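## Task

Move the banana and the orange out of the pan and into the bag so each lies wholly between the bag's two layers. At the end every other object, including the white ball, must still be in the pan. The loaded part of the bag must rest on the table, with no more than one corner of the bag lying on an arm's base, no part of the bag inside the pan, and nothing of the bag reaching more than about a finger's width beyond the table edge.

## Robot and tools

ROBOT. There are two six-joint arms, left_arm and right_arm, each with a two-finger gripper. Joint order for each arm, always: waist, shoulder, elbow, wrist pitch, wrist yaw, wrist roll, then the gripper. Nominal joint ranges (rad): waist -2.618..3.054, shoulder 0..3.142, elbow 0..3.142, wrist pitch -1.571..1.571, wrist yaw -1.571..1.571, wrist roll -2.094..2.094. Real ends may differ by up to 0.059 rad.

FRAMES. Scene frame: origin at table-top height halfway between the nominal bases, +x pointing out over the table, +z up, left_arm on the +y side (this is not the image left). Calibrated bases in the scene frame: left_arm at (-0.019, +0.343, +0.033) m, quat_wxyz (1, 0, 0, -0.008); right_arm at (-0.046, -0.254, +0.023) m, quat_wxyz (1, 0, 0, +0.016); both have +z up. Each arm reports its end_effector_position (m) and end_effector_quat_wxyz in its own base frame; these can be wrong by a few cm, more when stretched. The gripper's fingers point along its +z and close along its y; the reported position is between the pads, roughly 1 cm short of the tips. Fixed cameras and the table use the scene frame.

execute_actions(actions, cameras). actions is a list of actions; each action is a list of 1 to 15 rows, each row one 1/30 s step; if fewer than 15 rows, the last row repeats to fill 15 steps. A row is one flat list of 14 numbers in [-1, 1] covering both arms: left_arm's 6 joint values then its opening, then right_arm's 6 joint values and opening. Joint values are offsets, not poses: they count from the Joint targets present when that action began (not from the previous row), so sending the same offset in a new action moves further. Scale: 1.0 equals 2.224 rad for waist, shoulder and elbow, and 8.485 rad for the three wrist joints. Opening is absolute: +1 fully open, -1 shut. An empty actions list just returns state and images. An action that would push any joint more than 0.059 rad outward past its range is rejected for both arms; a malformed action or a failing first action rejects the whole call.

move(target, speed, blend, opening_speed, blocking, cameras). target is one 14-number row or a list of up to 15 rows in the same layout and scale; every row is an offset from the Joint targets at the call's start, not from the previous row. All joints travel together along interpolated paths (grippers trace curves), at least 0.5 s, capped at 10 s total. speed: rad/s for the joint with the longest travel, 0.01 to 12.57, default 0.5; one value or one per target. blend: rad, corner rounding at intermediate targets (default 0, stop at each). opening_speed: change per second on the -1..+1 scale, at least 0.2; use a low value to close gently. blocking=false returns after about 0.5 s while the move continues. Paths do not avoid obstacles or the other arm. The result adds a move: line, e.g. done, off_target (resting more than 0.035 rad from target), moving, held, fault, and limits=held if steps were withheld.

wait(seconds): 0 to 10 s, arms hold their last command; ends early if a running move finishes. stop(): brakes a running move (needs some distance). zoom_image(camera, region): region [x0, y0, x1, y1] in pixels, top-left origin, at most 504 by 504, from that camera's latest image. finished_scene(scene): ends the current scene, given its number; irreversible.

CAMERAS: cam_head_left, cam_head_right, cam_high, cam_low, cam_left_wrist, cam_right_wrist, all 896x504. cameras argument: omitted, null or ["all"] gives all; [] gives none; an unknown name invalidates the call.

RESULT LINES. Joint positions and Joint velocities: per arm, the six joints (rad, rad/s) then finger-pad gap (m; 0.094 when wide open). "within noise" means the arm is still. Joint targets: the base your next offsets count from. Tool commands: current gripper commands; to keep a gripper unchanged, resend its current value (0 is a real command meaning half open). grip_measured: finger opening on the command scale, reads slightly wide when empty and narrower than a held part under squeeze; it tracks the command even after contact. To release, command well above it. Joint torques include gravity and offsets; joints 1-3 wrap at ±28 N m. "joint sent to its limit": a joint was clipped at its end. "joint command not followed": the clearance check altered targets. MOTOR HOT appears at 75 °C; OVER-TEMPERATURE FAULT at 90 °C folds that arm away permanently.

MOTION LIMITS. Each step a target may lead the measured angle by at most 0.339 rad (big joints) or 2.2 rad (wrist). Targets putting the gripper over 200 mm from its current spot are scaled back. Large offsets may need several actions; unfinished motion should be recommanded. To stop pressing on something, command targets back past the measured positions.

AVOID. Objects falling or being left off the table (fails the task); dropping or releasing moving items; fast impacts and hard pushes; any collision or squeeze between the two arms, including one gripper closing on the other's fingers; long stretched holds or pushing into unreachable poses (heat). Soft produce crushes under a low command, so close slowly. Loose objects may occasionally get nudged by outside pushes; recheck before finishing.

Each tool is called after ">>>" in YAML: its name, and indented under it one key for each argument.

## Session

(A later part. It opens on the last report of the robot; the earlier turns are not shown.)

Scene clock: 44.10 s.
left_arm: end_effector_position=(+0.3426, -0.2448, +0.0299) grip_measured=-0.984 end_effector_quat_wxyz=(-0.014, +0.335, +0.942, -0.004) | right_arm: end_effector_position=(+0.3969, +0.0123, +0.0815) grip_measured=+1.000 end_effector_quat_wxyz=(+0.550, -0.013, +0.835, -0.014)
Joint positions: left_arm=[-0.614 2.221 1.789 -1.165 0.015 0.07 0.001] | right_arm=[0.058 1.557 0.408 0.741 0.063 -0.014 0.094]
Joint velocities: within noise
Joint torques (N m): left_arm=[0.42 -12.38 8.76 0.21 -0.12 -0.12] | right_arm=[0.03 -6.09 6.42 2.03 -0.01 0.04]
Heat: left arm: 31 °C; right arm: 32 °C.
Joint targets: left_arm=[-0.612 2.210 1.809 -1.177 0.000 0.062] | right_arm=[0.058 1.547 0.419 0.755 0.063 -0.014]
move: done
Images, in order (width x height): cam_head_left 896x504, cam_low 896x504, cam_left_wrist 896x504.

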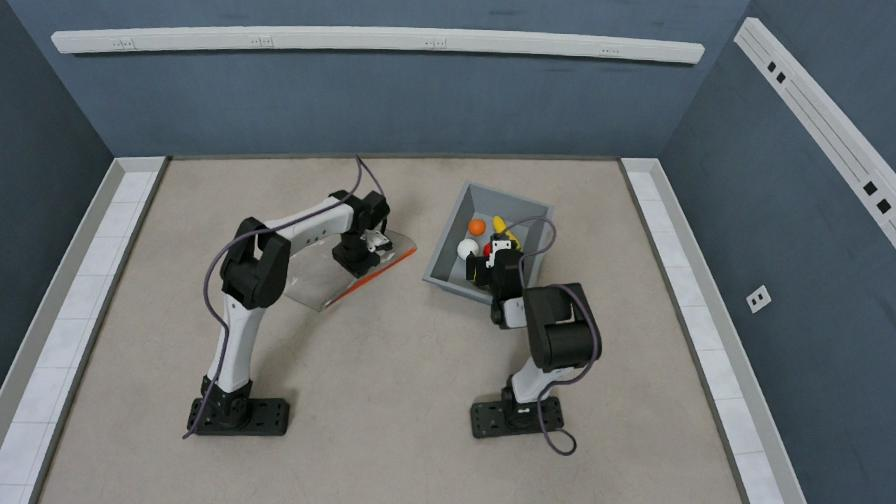

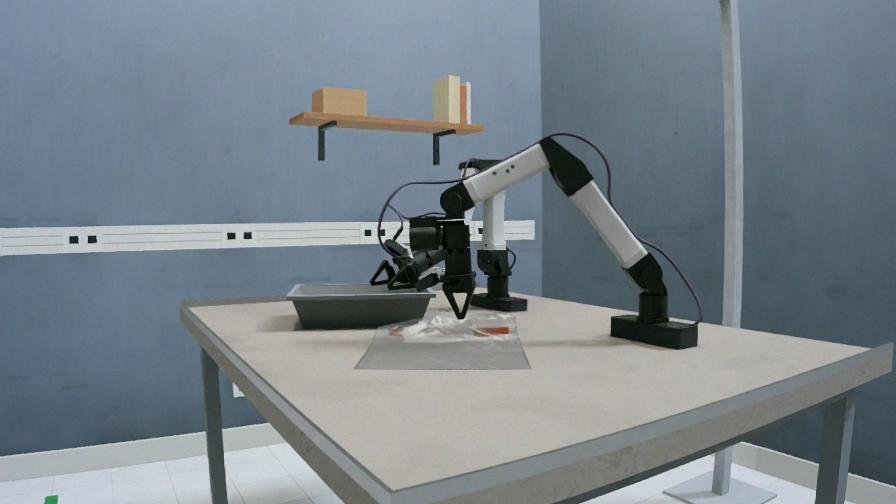

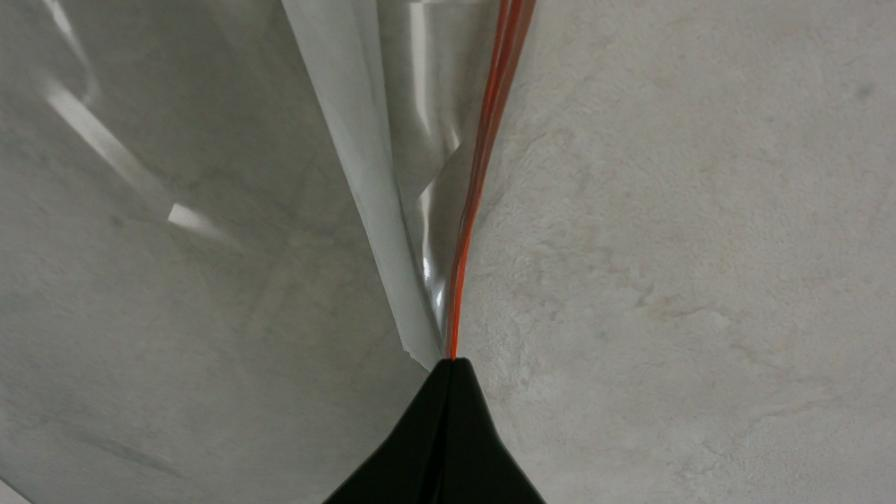

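>>> move:
  target:
    - [0,0.018,-0.11,0.034,0,0,-1,0,0,0,0,0,0,1]
    - [0,0.018,-0.11,0.034,0,0,0,0,0,0,0,0,0,1]
    - [-0.01,0,0,0,0,-0.0025,-0.3,0,0,0,0,0,0,1]
  speed: 0.2
  opening_speed: 1
  cameras: ["cam_left_wrist","cam_head_left","cam_low"]

Scene clock: 50.03 s.
left_arm: end_effector_position=(+0.3393, -0.2494, +0.0303) grip_measured=-0.298 end_effector_quat_wxyz=(-0.015, +0.333, +0.943, -0.004) | right_arm: end_effector_position=(+0.3969, +0.0123, +0.0815) grip_measured=+1.000 end_effector_quat_wxyz=(+0.550, -0.013, +0.835, -0.014)
Joint positions: left_arm=[-0.627 2.22 1.79 -1.166 0.016 0.052 0.033] | right_arm=[0.058 1.557 0.408 0.741 0.063 -0.014 0.094]
Joint velocities: within noise
Joint torques (N m): left_arm=[-0.28 -12.31 8.73 0.21 -0.13 -0.14] | right_arm=[0.03 -6.06 6.43 2.03 -0.01 0.05]
Heat: left arm: 32 °C; right arm: 32 °C.
Joint targets: left_arm=[-0.634 2.210 1.809 -1.177 0.000 0.041] | right_arm=[0.058 1.547 0.419 0.755 0.063 -0.014]
move: done; target 2's new numbers were sent with left_arm's wrist pitch 0.051 rad from that target
Images, in order (width x height): cam_head_left 896x504, cam_low 896x504, cam_left_wrist 896x504.

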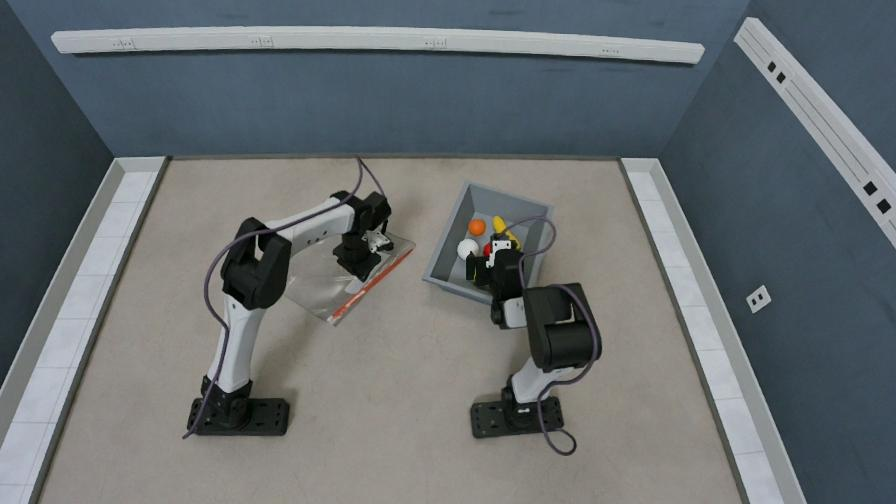

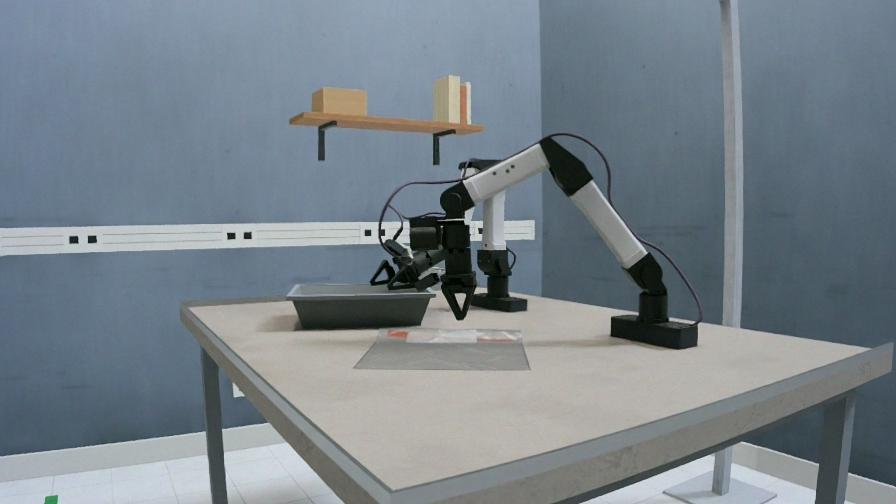

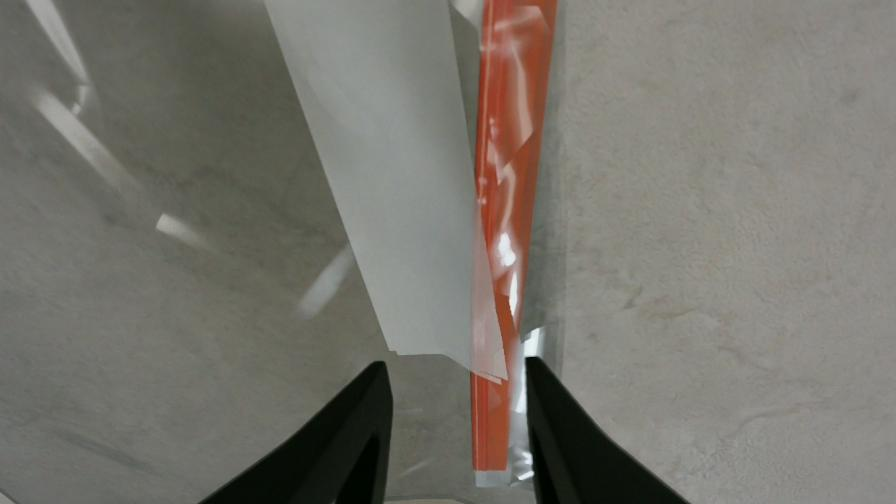

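>>> move:
  target:
    - [-0.03,0,0,0,0,-0.0079,-0.3,0,0,0,0,0,0,1]
    - [-0.03,0.022,-0.125,0.0386,0,-0.0079,-0.3,0,0,0,0,0,0,1]
    - [-0.03,0.022,-0.125,0.0386,0,-0.0079,-1,0,0,0,0,0,0,1]
    - [-0.03,-0.02,0.1,-0.0314,0,-0.0079,-1,0,0,0,0,0,0,1]
  speed: 0.2
  opening_speed: 0.6

>>> zoom_image:
  camera: "cam_head_left"
  region: [260, 170, 460, 340]

>>> zoom_image:
  camera: "cam_low"
  region: [320, 240, 560, 400]

Scene clock: 58.07 s.
left_arm: end_effector_position=(+0.3196, -0.2652, +0.0948) grip_measured=-0.979 end_effector_quat_wxyz=(-0.019, +0.334, +0.942, +0.017) | right_arm: end_effector_position=(+0.3969, +0.0123, +0.0815) grip_measured=+1.000 end_effector_quat_wxyz=(+0.550, -0.013, +0.835, -0.014)
Joint positions: left_arm=[-0.7 2.199 2.012 -1.432 -0.017 -0.019 0.001] | right_arm=[0.058 1.557 0.408 0.741 0.063 -0.014 0.094]
Joint velocities: within noise
Joint torques (N m): left_arm=[0.17 -14.02 8.8 0.14 0.16 -0.1] | right_arm=[0.02 -6.08 6.45 2.02 -0.01 0.05]
Heat: left arm: 34 °C; right arm: 33 °C.
Joint targets: left_arm=[-0.701 2.166 2.031 -1.444 -0.001 -0.026] | right_arm=[0.058 1.547 0.419 0.755 0.063 -0.014]
move: done; target 3's new numbers were sent with left_arm's wrist pitch 0.062 rad from that target

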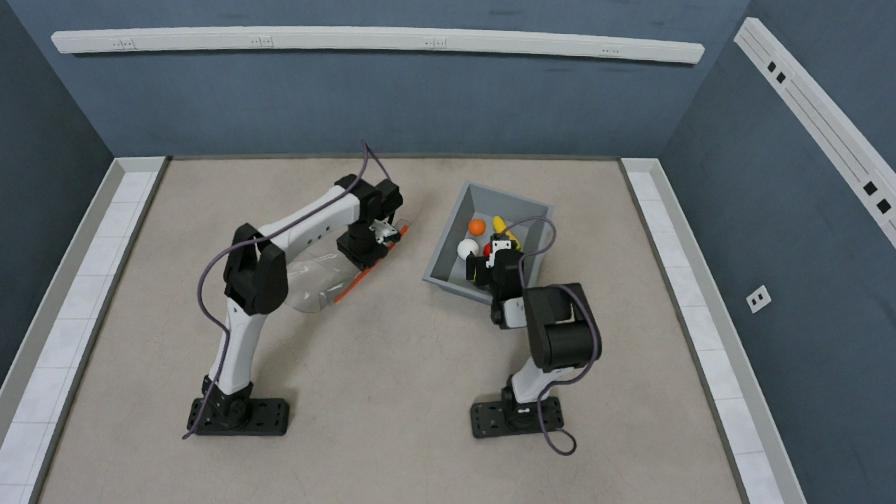

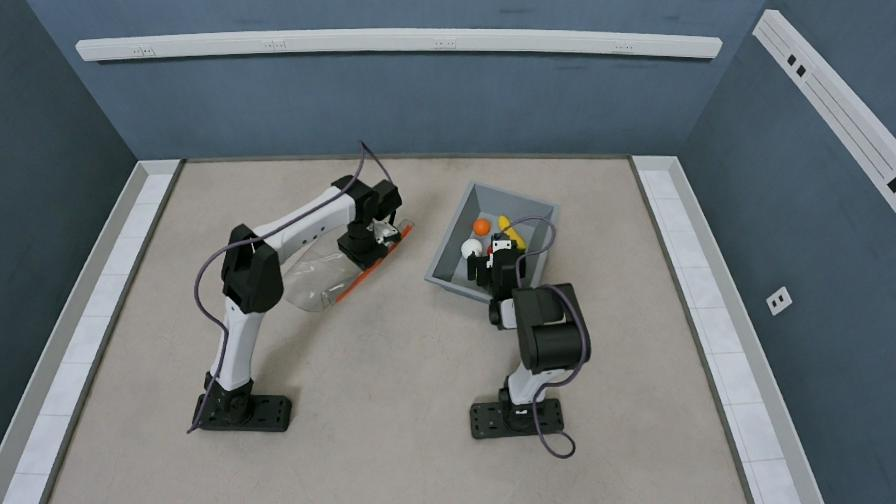

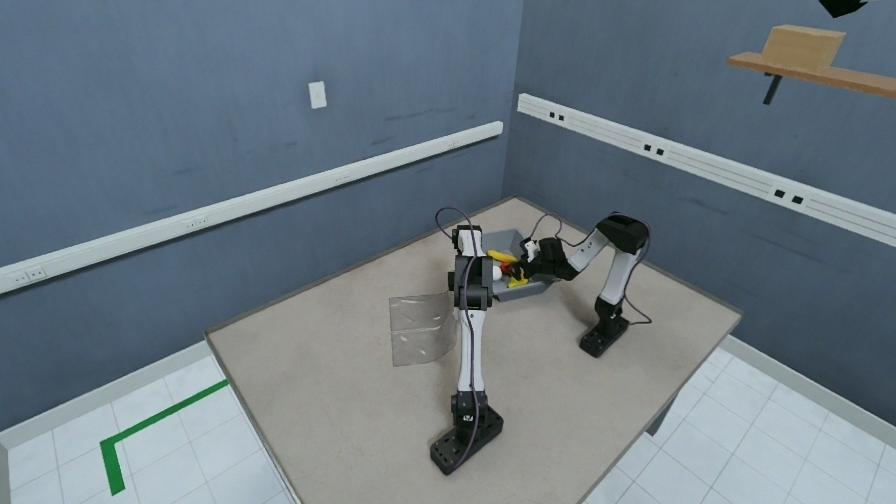

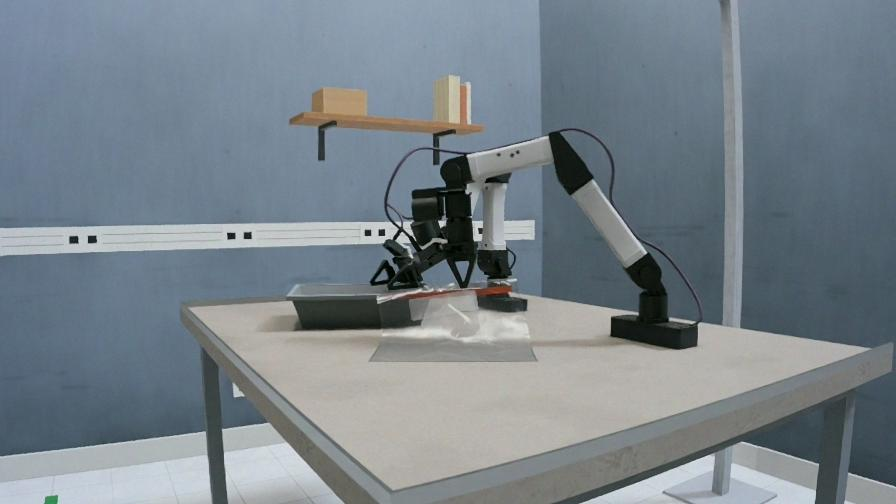

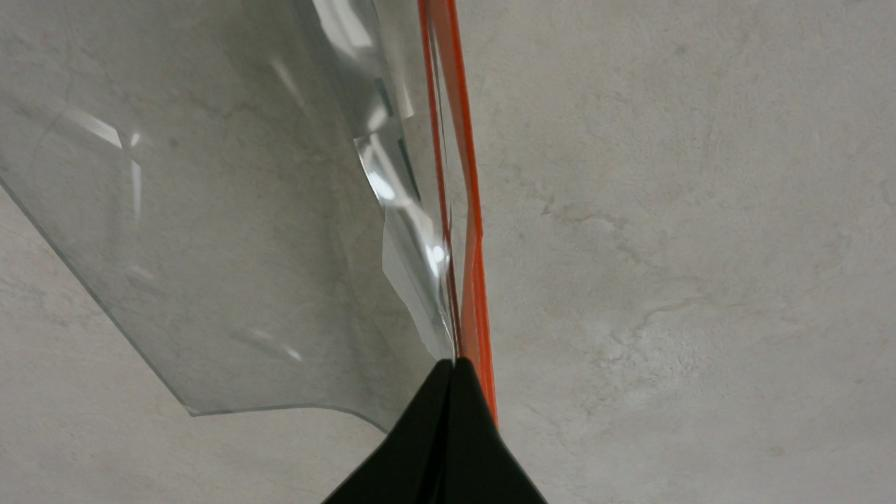

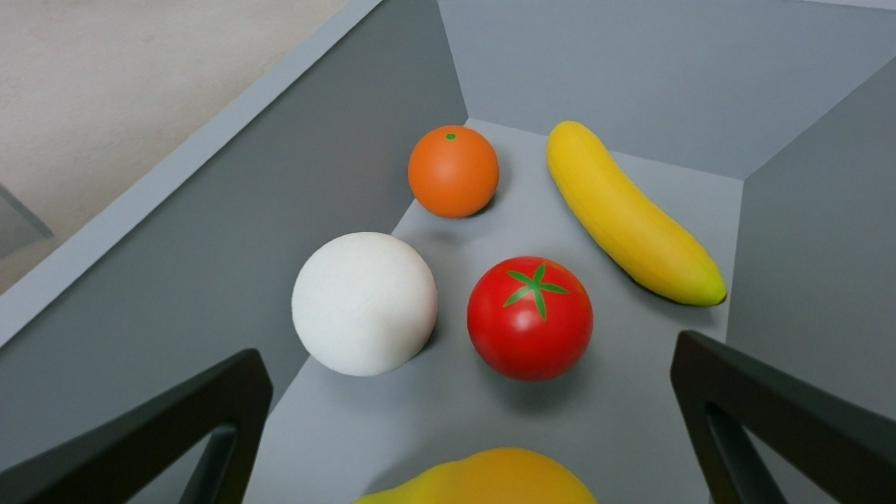

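Scaled by 2.520 from the camera's 896x504 image, which has a finer 1280x720 frame.

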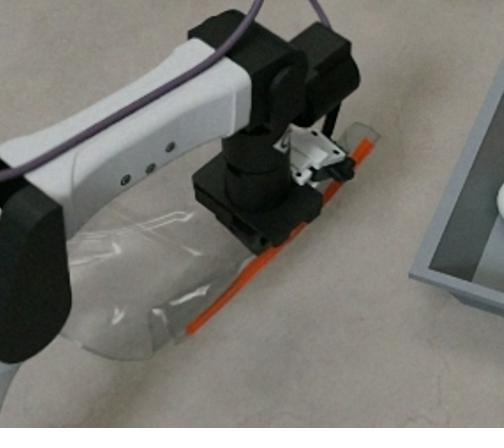

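Scaled by 2.100 from the camera's 896x504 image, which has a finer 1280x720 frame.

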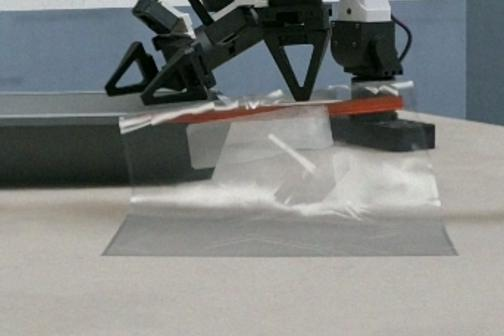

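>>> move:
  target:
    - [0.02,0.012,-0.07,0.022,0,0.0053,-1,0,0,0,0,0,0,1]
    - [0.0468,0.0288,-0.1848,0.057,0,0.0123,-1,0,0,0,0,0,0,1]
    - [0.0468,0.0288,-0.1848,0.057,0,0.0123,-0.4,0,0,0,0,0,0,1]
    - [0.0468,0.0,-0.05,0.0136,0,0.0123,-0.3,0,0,0,0,0,0,1]
  speed: 0.2
  opening_speed: 0.6
  cameras: ["cam_left_wrist","cam_head_left","cam_low"]

>>> zoom_image:
  camera: "cam_head_left"
  region: [260, 170, 460, 340]

Scene clock: 65.77 s.
left_arm: end_effector_position=(+0.3442, -0.2338, +0.0668) grip_measured=-0.302 end_effector_quat_wxyz=(-0.019, +0.329, +0.944, +0.014) | right_arm: end_effector_position=(+0.3969, +0.0123, +0.0815) grip_measured=+1.000 end_effector_quat_wxyz=(+0.550, -0.013, +0.835, -0.014)
Joint positions: left_arm=[-0.603 2.199 1.901 -1.317 -0.016 0.067 0.033] | right_arm=[0.058 1.557 0.408 0.741 0.063 -0.014 0.094]
Joint velocities: within noise
Joint torques (N m): left_arm=[0.7 -14.01 8.76 0.16 0.14 0.06] | right_arm=[0.01 -6.09 6.42 2.02 -0.01 0.05]
Heat: left arm: 35 °C; right arm: 33 °C.
Joint targets: left_arm=[-0.597 2.166 1.920 -1.328 -0.001 0.078] | right_arm=[0.058 1.547 0.419 0.755 0.063 -0.014]
move: done
Images, in order (width x height): cam_head_left 896x504, cam_low 896x504, cam_left_wrist 896x504.

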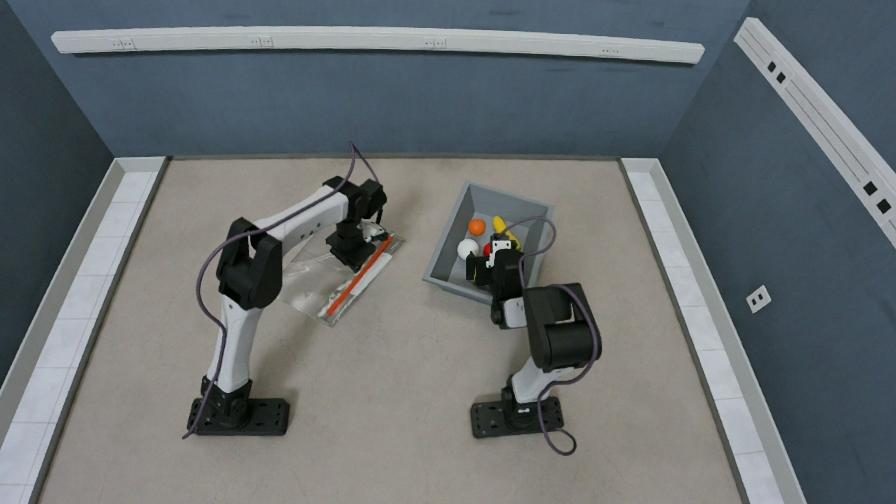

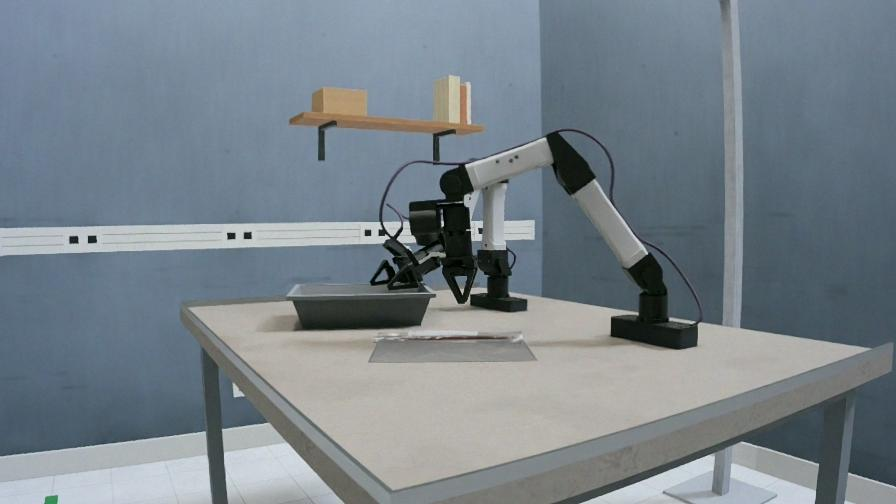

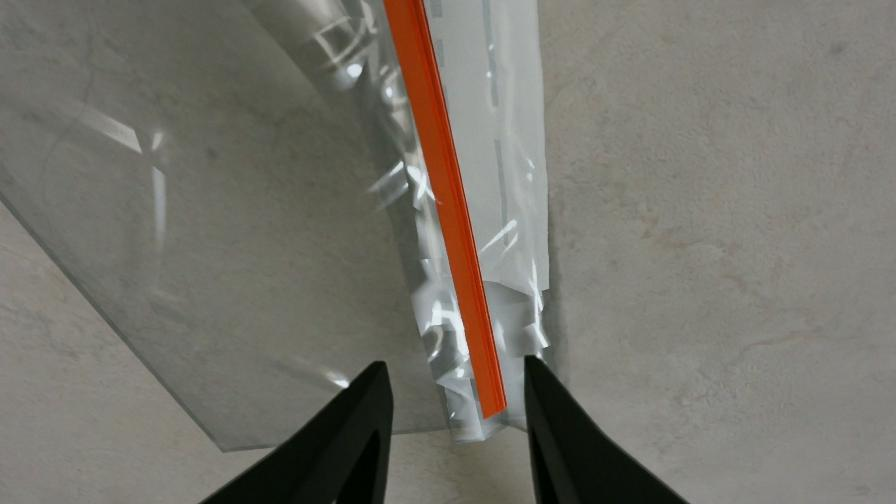

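Scaled by 2.520 from the camera's 896x504 image, which has a finer 1280x720 frame.

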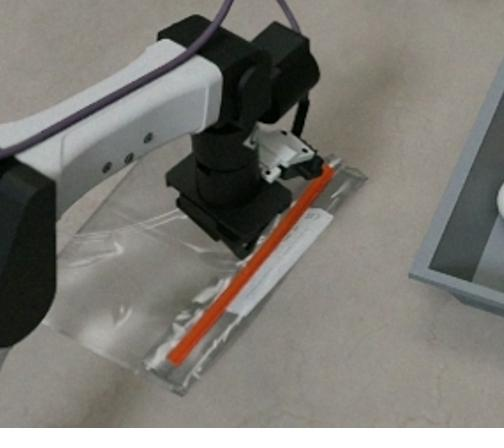

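>>> move:
  target:
    - [0,0.04,-0.1754,0.0566,0,0,-0.3,0,0,0,0,0,0,1]
    - [0,0.04,-0.1754,0.0566,0,0,-1,0,0,0,0,0,0,1]
    - [0,0,0,0,0,0,-1,0,0,0,0,0,0,1]
    - [-0.0553,0,0,0,0,-0.0145,-1,0,0,0,0,0,0,1]
  speed: 0.25
  opening_speed: 0.6
  cameras: ["cam_left_wrist","cam_head_left","cam_low"]

>>> zoom_image:
  camera: "cam_head_left"
  region: [260, 170, 460, 340]

>>> zoom_image:
  camera: "cam_low"
  region: [320, 240, 560, 400]

Scene clock: 73.13 s.
left_arm: end_effector_position=(+0.3140, -0.2734, +0.0675) grip_measured=-0.985 end_effector_quat_wxyz=(-0.017, +0.338, +0.941, +0.014) | right_arm: end_effector_position=(+0.3969, +0.0123, +0.0815) grip_measured=+1.000 end_effector_quat_wxyz=(+0.550, -0.013, +0.835, -0.014)
Joint positions: left_arm=[-0.722 2.198 1.902 -1.317 -0.013 -0.033 0.001] | right_arm=[0.058 1.557 0.408 0.741 0.063 -0.014 0.094]
Joint velocities: within noise
Joint torques (N m): left_arm=[0.35 -13.86 8.72 0.17 0.13 -0.18] | right_arm=[0.02 -6.08 6.42 2.02 -0.01 0.04]
Heat: left arm: 36 °C; right arm: 33 °C.
Joint targets: left_arm=[-0.720 2.166 1.920 -1.328 0.000 -0.045] | right_arm=[0.058 1.547 0.419 0.755 0.063 -0.014]
move: done; target 2's new numbers were sent with left_arm's wrist pitch 0.066 rad from that target
Images, in order (width x height): cam_head_left 896x504, cam_low 896x504, cam_left_wrist 896x504.

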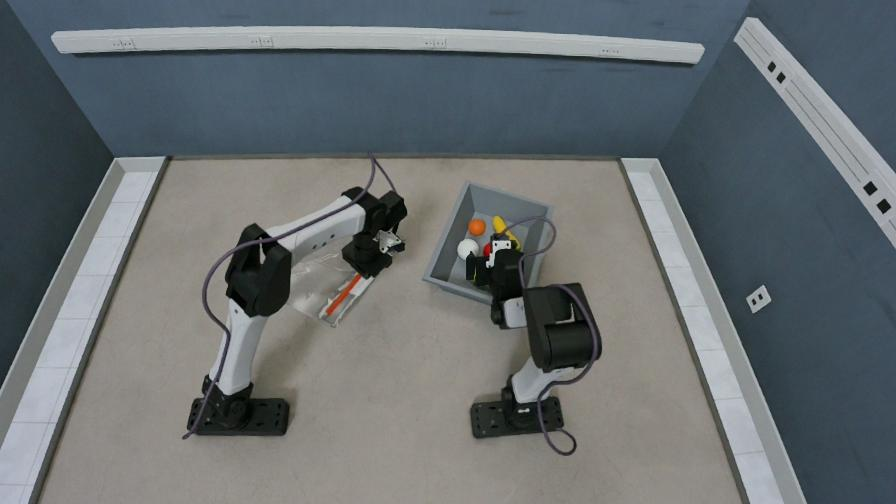

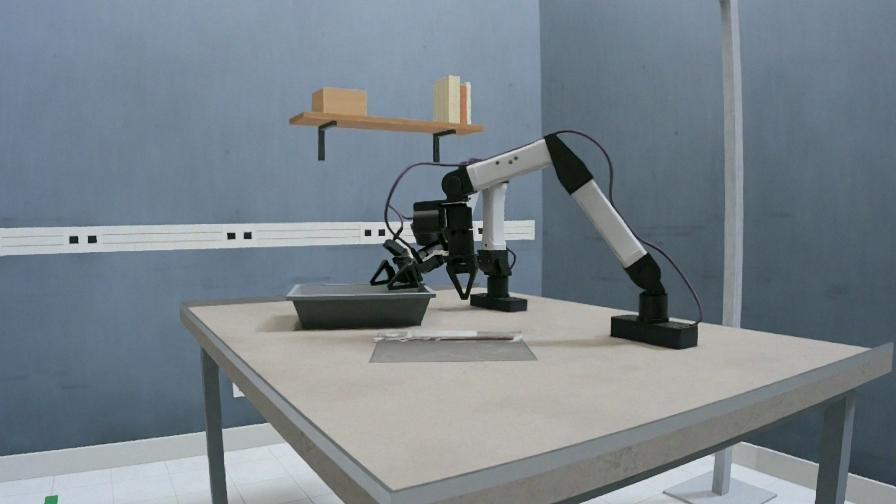

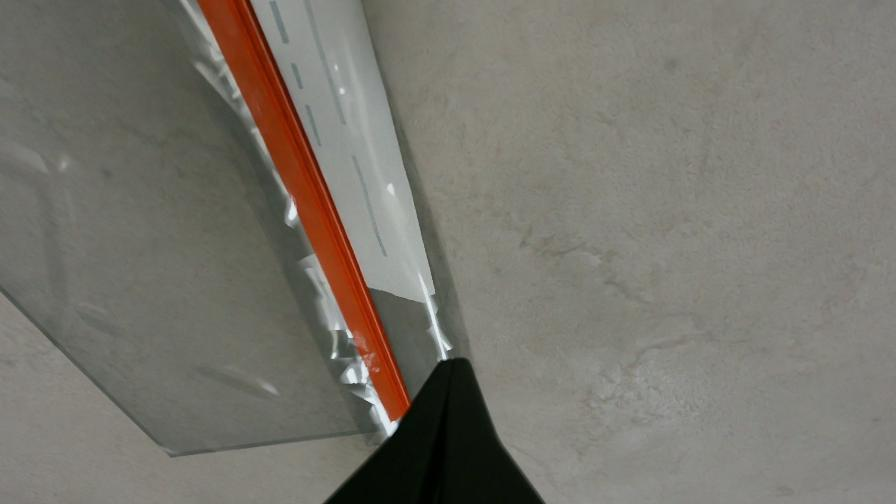

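Scaled by 2.520 from the camera's 896x504 image, which has a finer 1280x720 frame.

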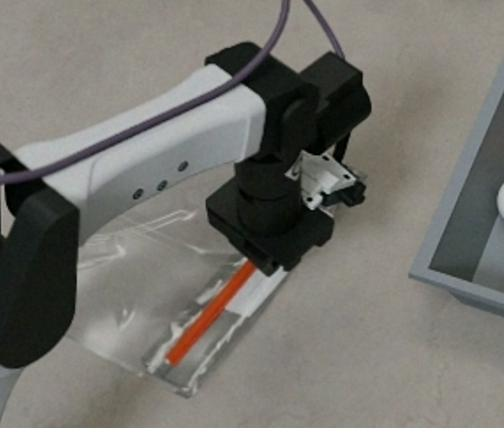

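Scaled by 2.100 from the camera's 896x504 image, which has a finer 1280x720 frame.

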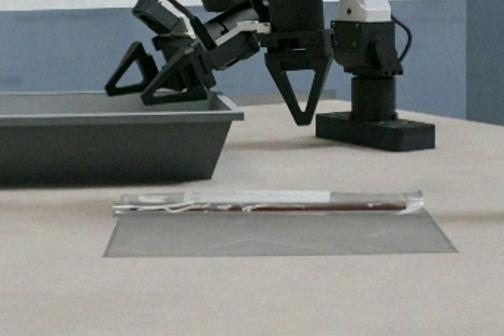

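>>> move:
  target:
    - [0.0427,0,-0.05,0.015,0,0.0112,-0.1,0,0,0,0,0,0,1]
    - [0.0427,0.0423,-0.198,0.0634,0,0.0112,-0.1,0,0,0,0,0,0,1]
    - [0.0427,0.0423,-0.198,0.0634,0,0.0112,-1,0,0,0,0,0,0,1]
    - [0.0427,0,-0.05,0.015,0,0.0112,-1,0,0,0,0,0,0,1]
  speed: 0.25
  opening_speed: 0.6
  cameras: ["cam_left_wrist","cam_head_left","cam_low"]

>>> zoom_image:
  camera: "cam_head_left"
  region: [260, 170, 460, 340]

>>> zoom_image:
  camera: "cam_low"
  region: [320, 240, 560, 400]

Scene clock: 80.20 s.
left_arm: end_effector_position=(+0.3380, -0.2440, +0.0380) grip_measured=-0.984 end_effector_quat_wxyz=(-0.013, +0.328, +0.945, +0.006) | right_arm: end_effector_position=(+0.3969, +0.0123, +0.0815) grip_measured=+1.000 end_effector_quat_wxyz=(+0.550, -0.013, +0.835, -0.014)
Joint positions: left_arm=[-0.627 2.201 1.789 -1.189 -0.004 0.041 0.001] | right_arm=[0.058 1.557 0.408 0.741 0.063 -0.014 0.094]
Joint velocities: within noise
Joint torques (N m): left_arm=[0.43 -14.16 8.75 0.21 0.05 0.05] | right_arm=[0.03 -6.09 6.45 2.02 -0.01 0.04]
Heat: left arm: 37 °C; right arm: 34 °C.
Joint targets: left_arm=[-0.625 2.166 1.809 -1.201 0.000 0.050] | right_arm=[0.058 1.547 0.419 0.755 0.063 -0.014]
move: done; target 3's new numbers were sent with left_arm's shoulder 0.078 rad from that target
Images, in order (width x height): cam_head_left 896x504, cam_low 896x504, cam_left_wrist 896x504.

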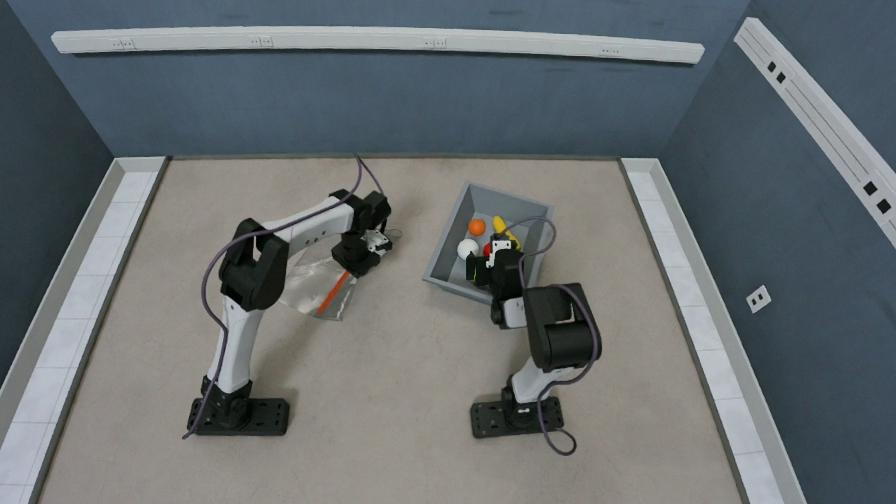

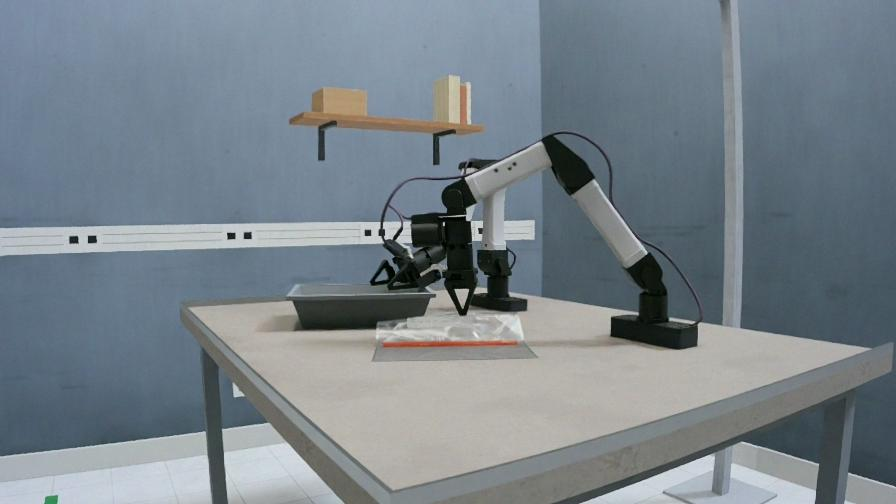

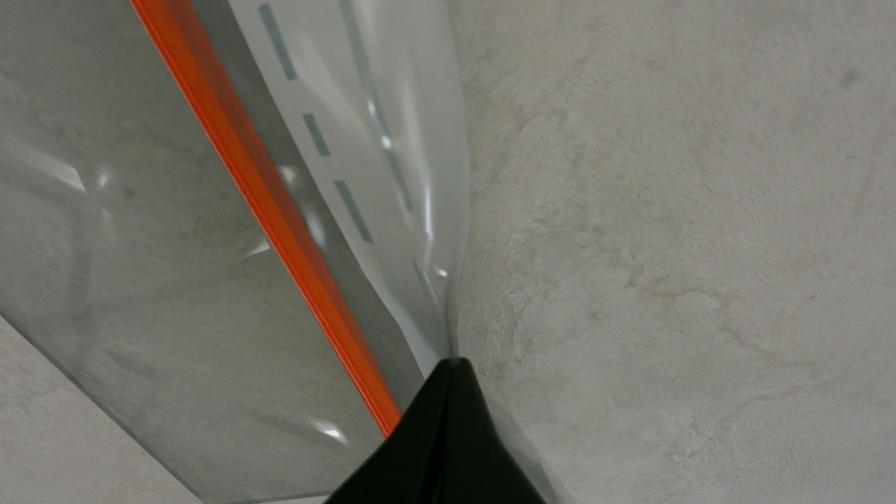

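Scaled by 2.520 from the camera's 896x504 image, which has a finer 1280x720 frame.

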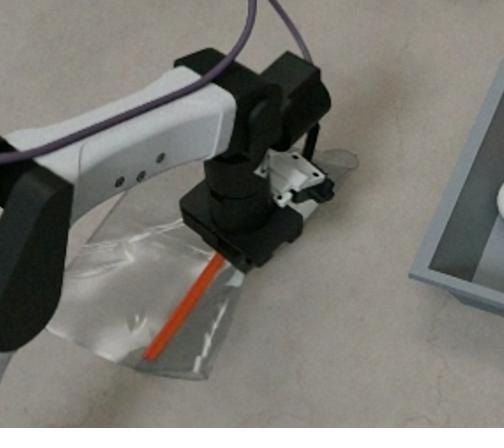

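Scaled by 2.100 from the camera's 896x504 image, which has a finer 1280x720 frame.

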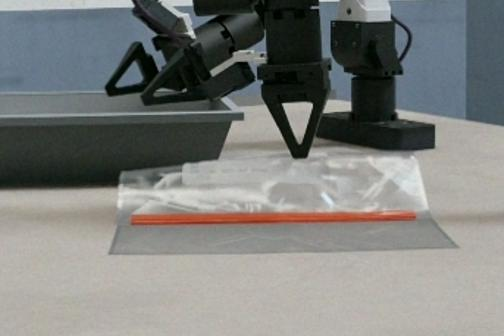

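>>> move:
  target: [-0.027,-0.007,0.13,-0.036,0,-0.0071,-1,0,0,0,0,0,0,1]
  speed: 0.25
  cameras: ["cam_left_wrist","cam_head_left","cam_low","cam_high"]

>>> zoom_image:
  camera: "cam_head_left"
  region: [260, 170, 460, 340]

>>> zoom_image:
  camera: "cam_low"
  region: [320, 240, 560, 400]

Scene clock: 82.50 s.
left_arm: end_effector_position=(+0.3232, -0.2599, +0.1178) grip_measured=-0.984 end_effector_quat_wxyz=(-0.013, +0.334, +0.943, +0.007) | right_arm: end_effector_position=(+0.3969, +0.0123, +0.0815) grip_measured=+1.000 end_effector_quat_wxyz=(+0.550, -0.013, +0.835, -0.014)
Joint positions: left_arm=[-0.679 2.183 2.079 -1.494 -0.004 0.001 0.001] | right_arm=[0.058 1.557 0.408 0.741 0.063 -0.014 0.094]
Joint velocities: within noise
Joint torques (N m): left_arm=[-0.23 -13.85 8.76 0.2 0.05 -0.11] | right_arm=[0.03 -6.09 6.43 2.02 -0.01 0.04]
Heat: left arm: 38 °C; right arm: 34 °C.
Joint targets: left_arm=[-0.685 2.150 2.098 -1.506 0.000 -0.010] | right_arm=[0.058 1.547 0.419 0.755 0.063 -0.014]
move: done
Images, in order (width x height): cam_head_left 896x504, cam_high 896x504, cam_low 896x504, cam_left_wrist 896x504.

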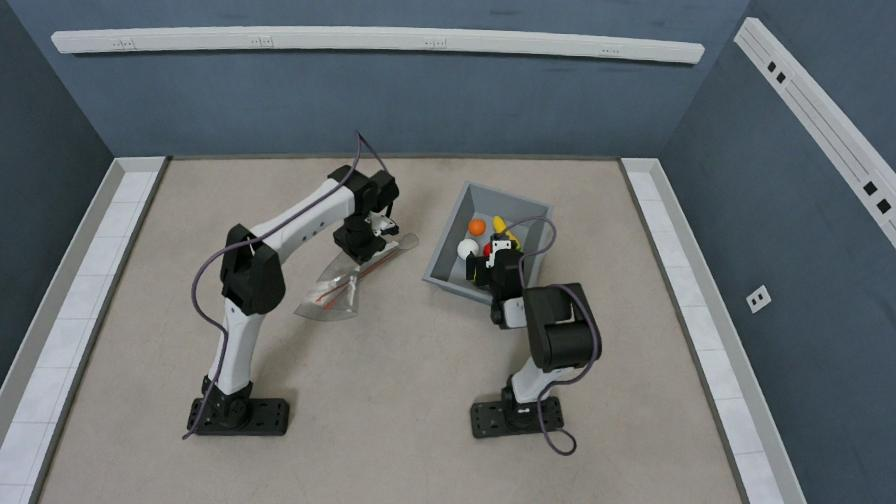

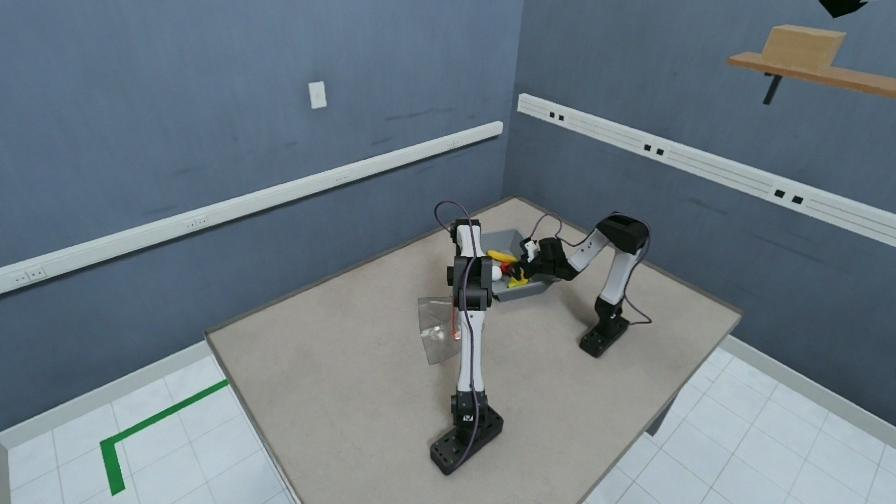

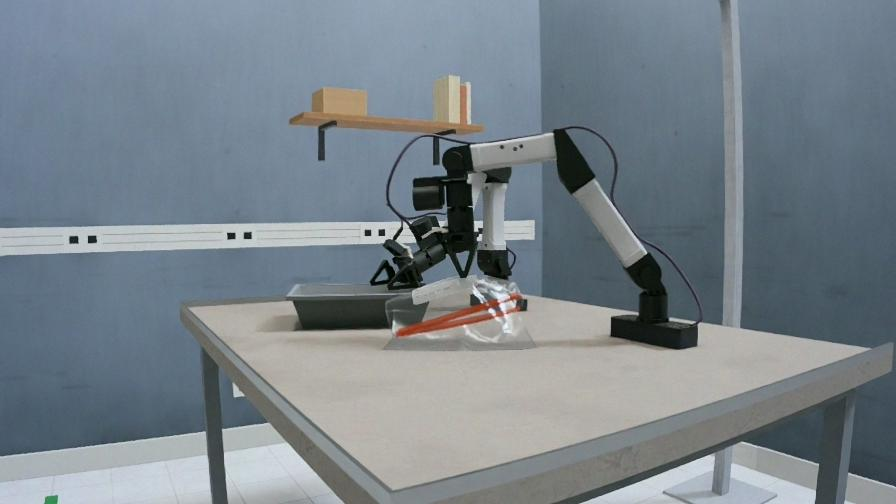

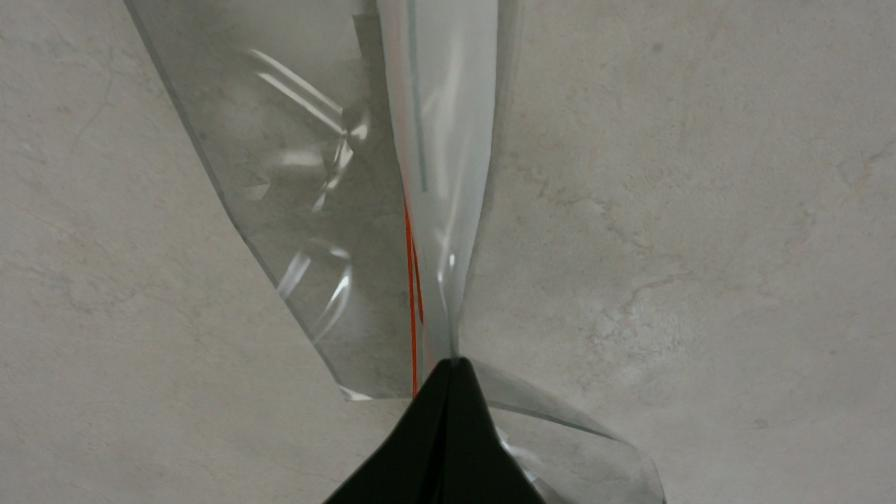

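Scaled by 2.520 from the camera's 896x504 image, which has a finer 1280x720 frame.

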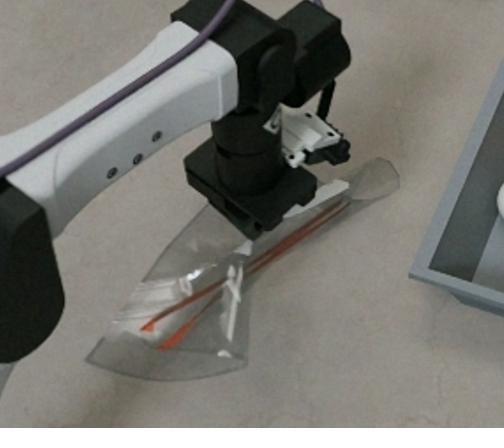

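Scaled by 2.100 from the camera's 896x504 image, which has a finer 1280x720 frame.

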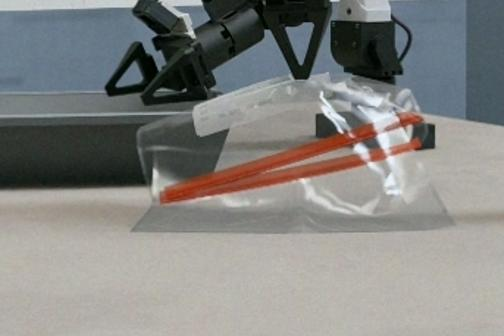

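>>> move:
  target:
    - [-0.009,0.0315,-0.197,0.0583,0,-0.0024,-1,0,0,0,0,0,0,1]
    - [-0.009,0.0315,-0.197,0.0583,0,-0.0024,-0.4,0,0,0,0,0,0,1]
    - [-0.009,0,-0.05,0.0148,0,-0.0024,0,0,0,0,0,0,0,1]
    - [0.045,0,-0.05,0.0148,0,0.012,0,0,0,0,0,0,0,1]
  speed: 0.25
  opening_speed: 0.6
  cameras: ["cam_left_wrist","cam_head_left","cam_low"]

>>> zoom_image:
  camera: "cam_head_left"
  region: [260, 170, 460, 340]

>>> zoom_image:
  camera: "cam_low"
  region: [320, 240, 560, 400]

Scene clock: 91.00 s.
left_arm: end_effector_position=(+0.3517, -0.2308, +0.0912) grip_measured=-0.002 end_effector_quat_wxyz=(-0.005, +0.325, +0.946, +0.003) | right_arm: end_effector_position=(+0.3969, +0.0123, +0.0815) grip_measured=+1.000 end_effector_quat_wxyz=(+0.550, -0.013, +0.835, -0.014)
Joint positions: left_arm=[-0.582 2.181 1.969 -1.37 -0.004 0.08 0.047] | right_arm=[0.058 1.557 0.408 0.741 0.063 -0.014 0.094]
Joint velocities: within noise
Joint torques (N m): left_arm=[-0.01 -13.71 8.77 0.24 0.04 0.06] | right_arm=[0.03 -6.09 6.42 2.03 -0.01 0.04]
Heat: left arm: 40 °C; right arm: 34 °C.
Joint targets: left_arm=[-0.585 2.150 1.987 -1.381 0.000 0.092] | right_arm=[0.058 1.547 0.419 0.755 0.063 -0.014]
move: done
Images, in order (width x height): cam_head_left 896x504, cam_low 896x504, cam_left_wrist 896x504.

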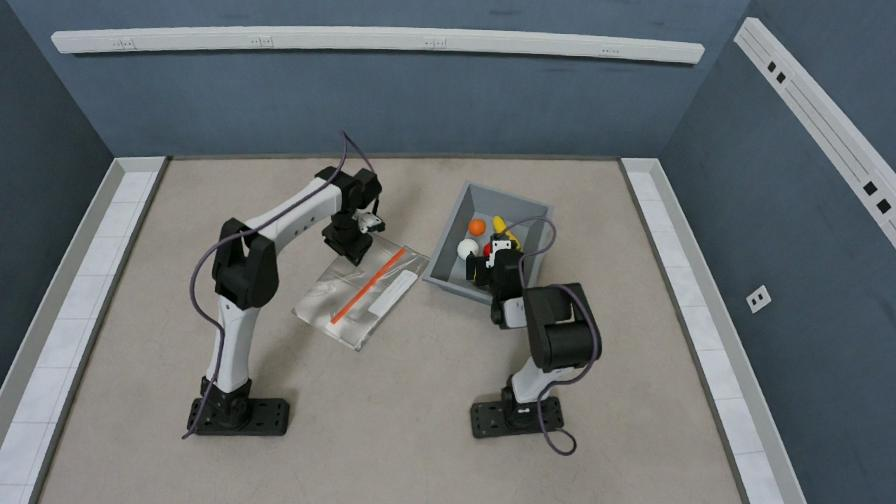

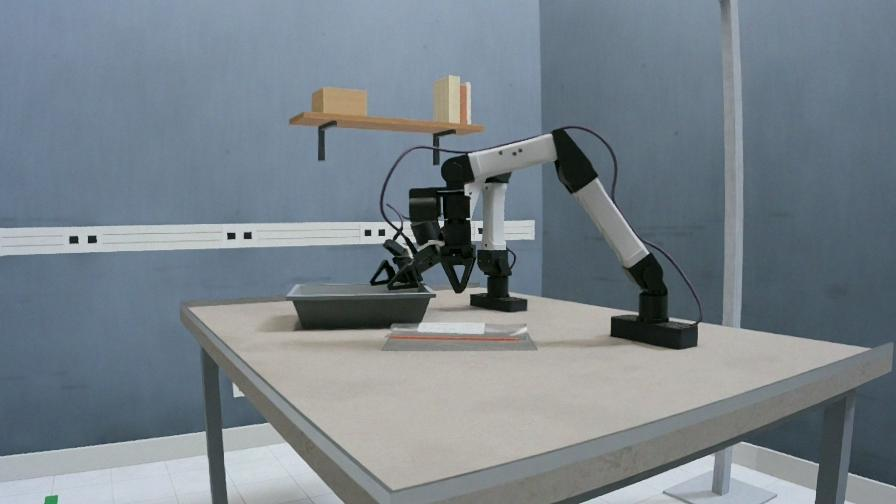

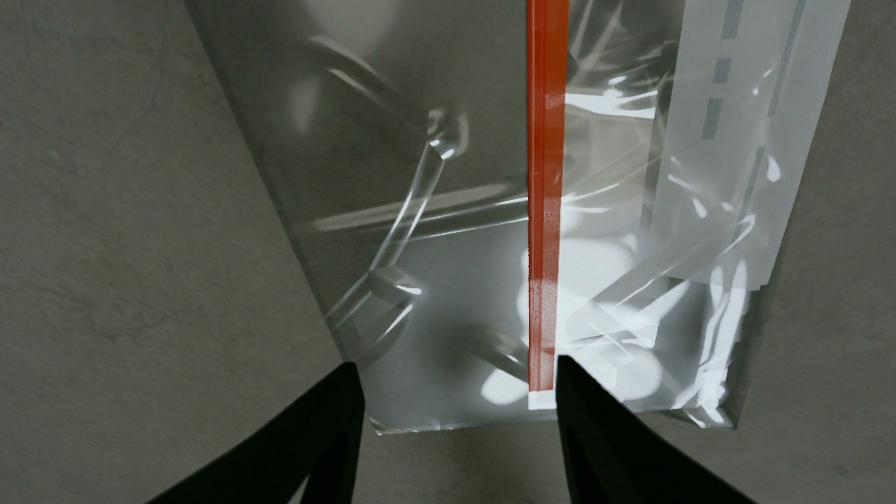

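Scaled by 2.520 from the camera's 896x504 image, which has a finer 1280x720 frame.

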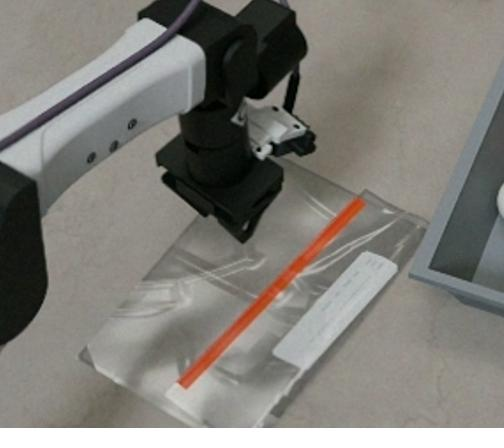

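Scaled by 2.100 from the camera's 896x504 image, which has a finer 1280x720 frame.

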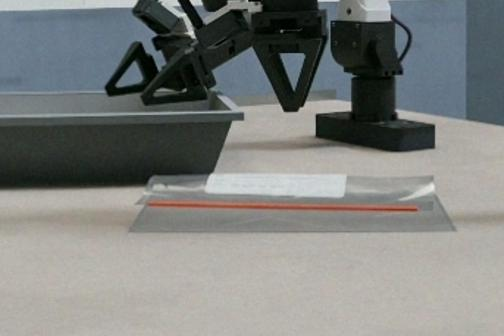

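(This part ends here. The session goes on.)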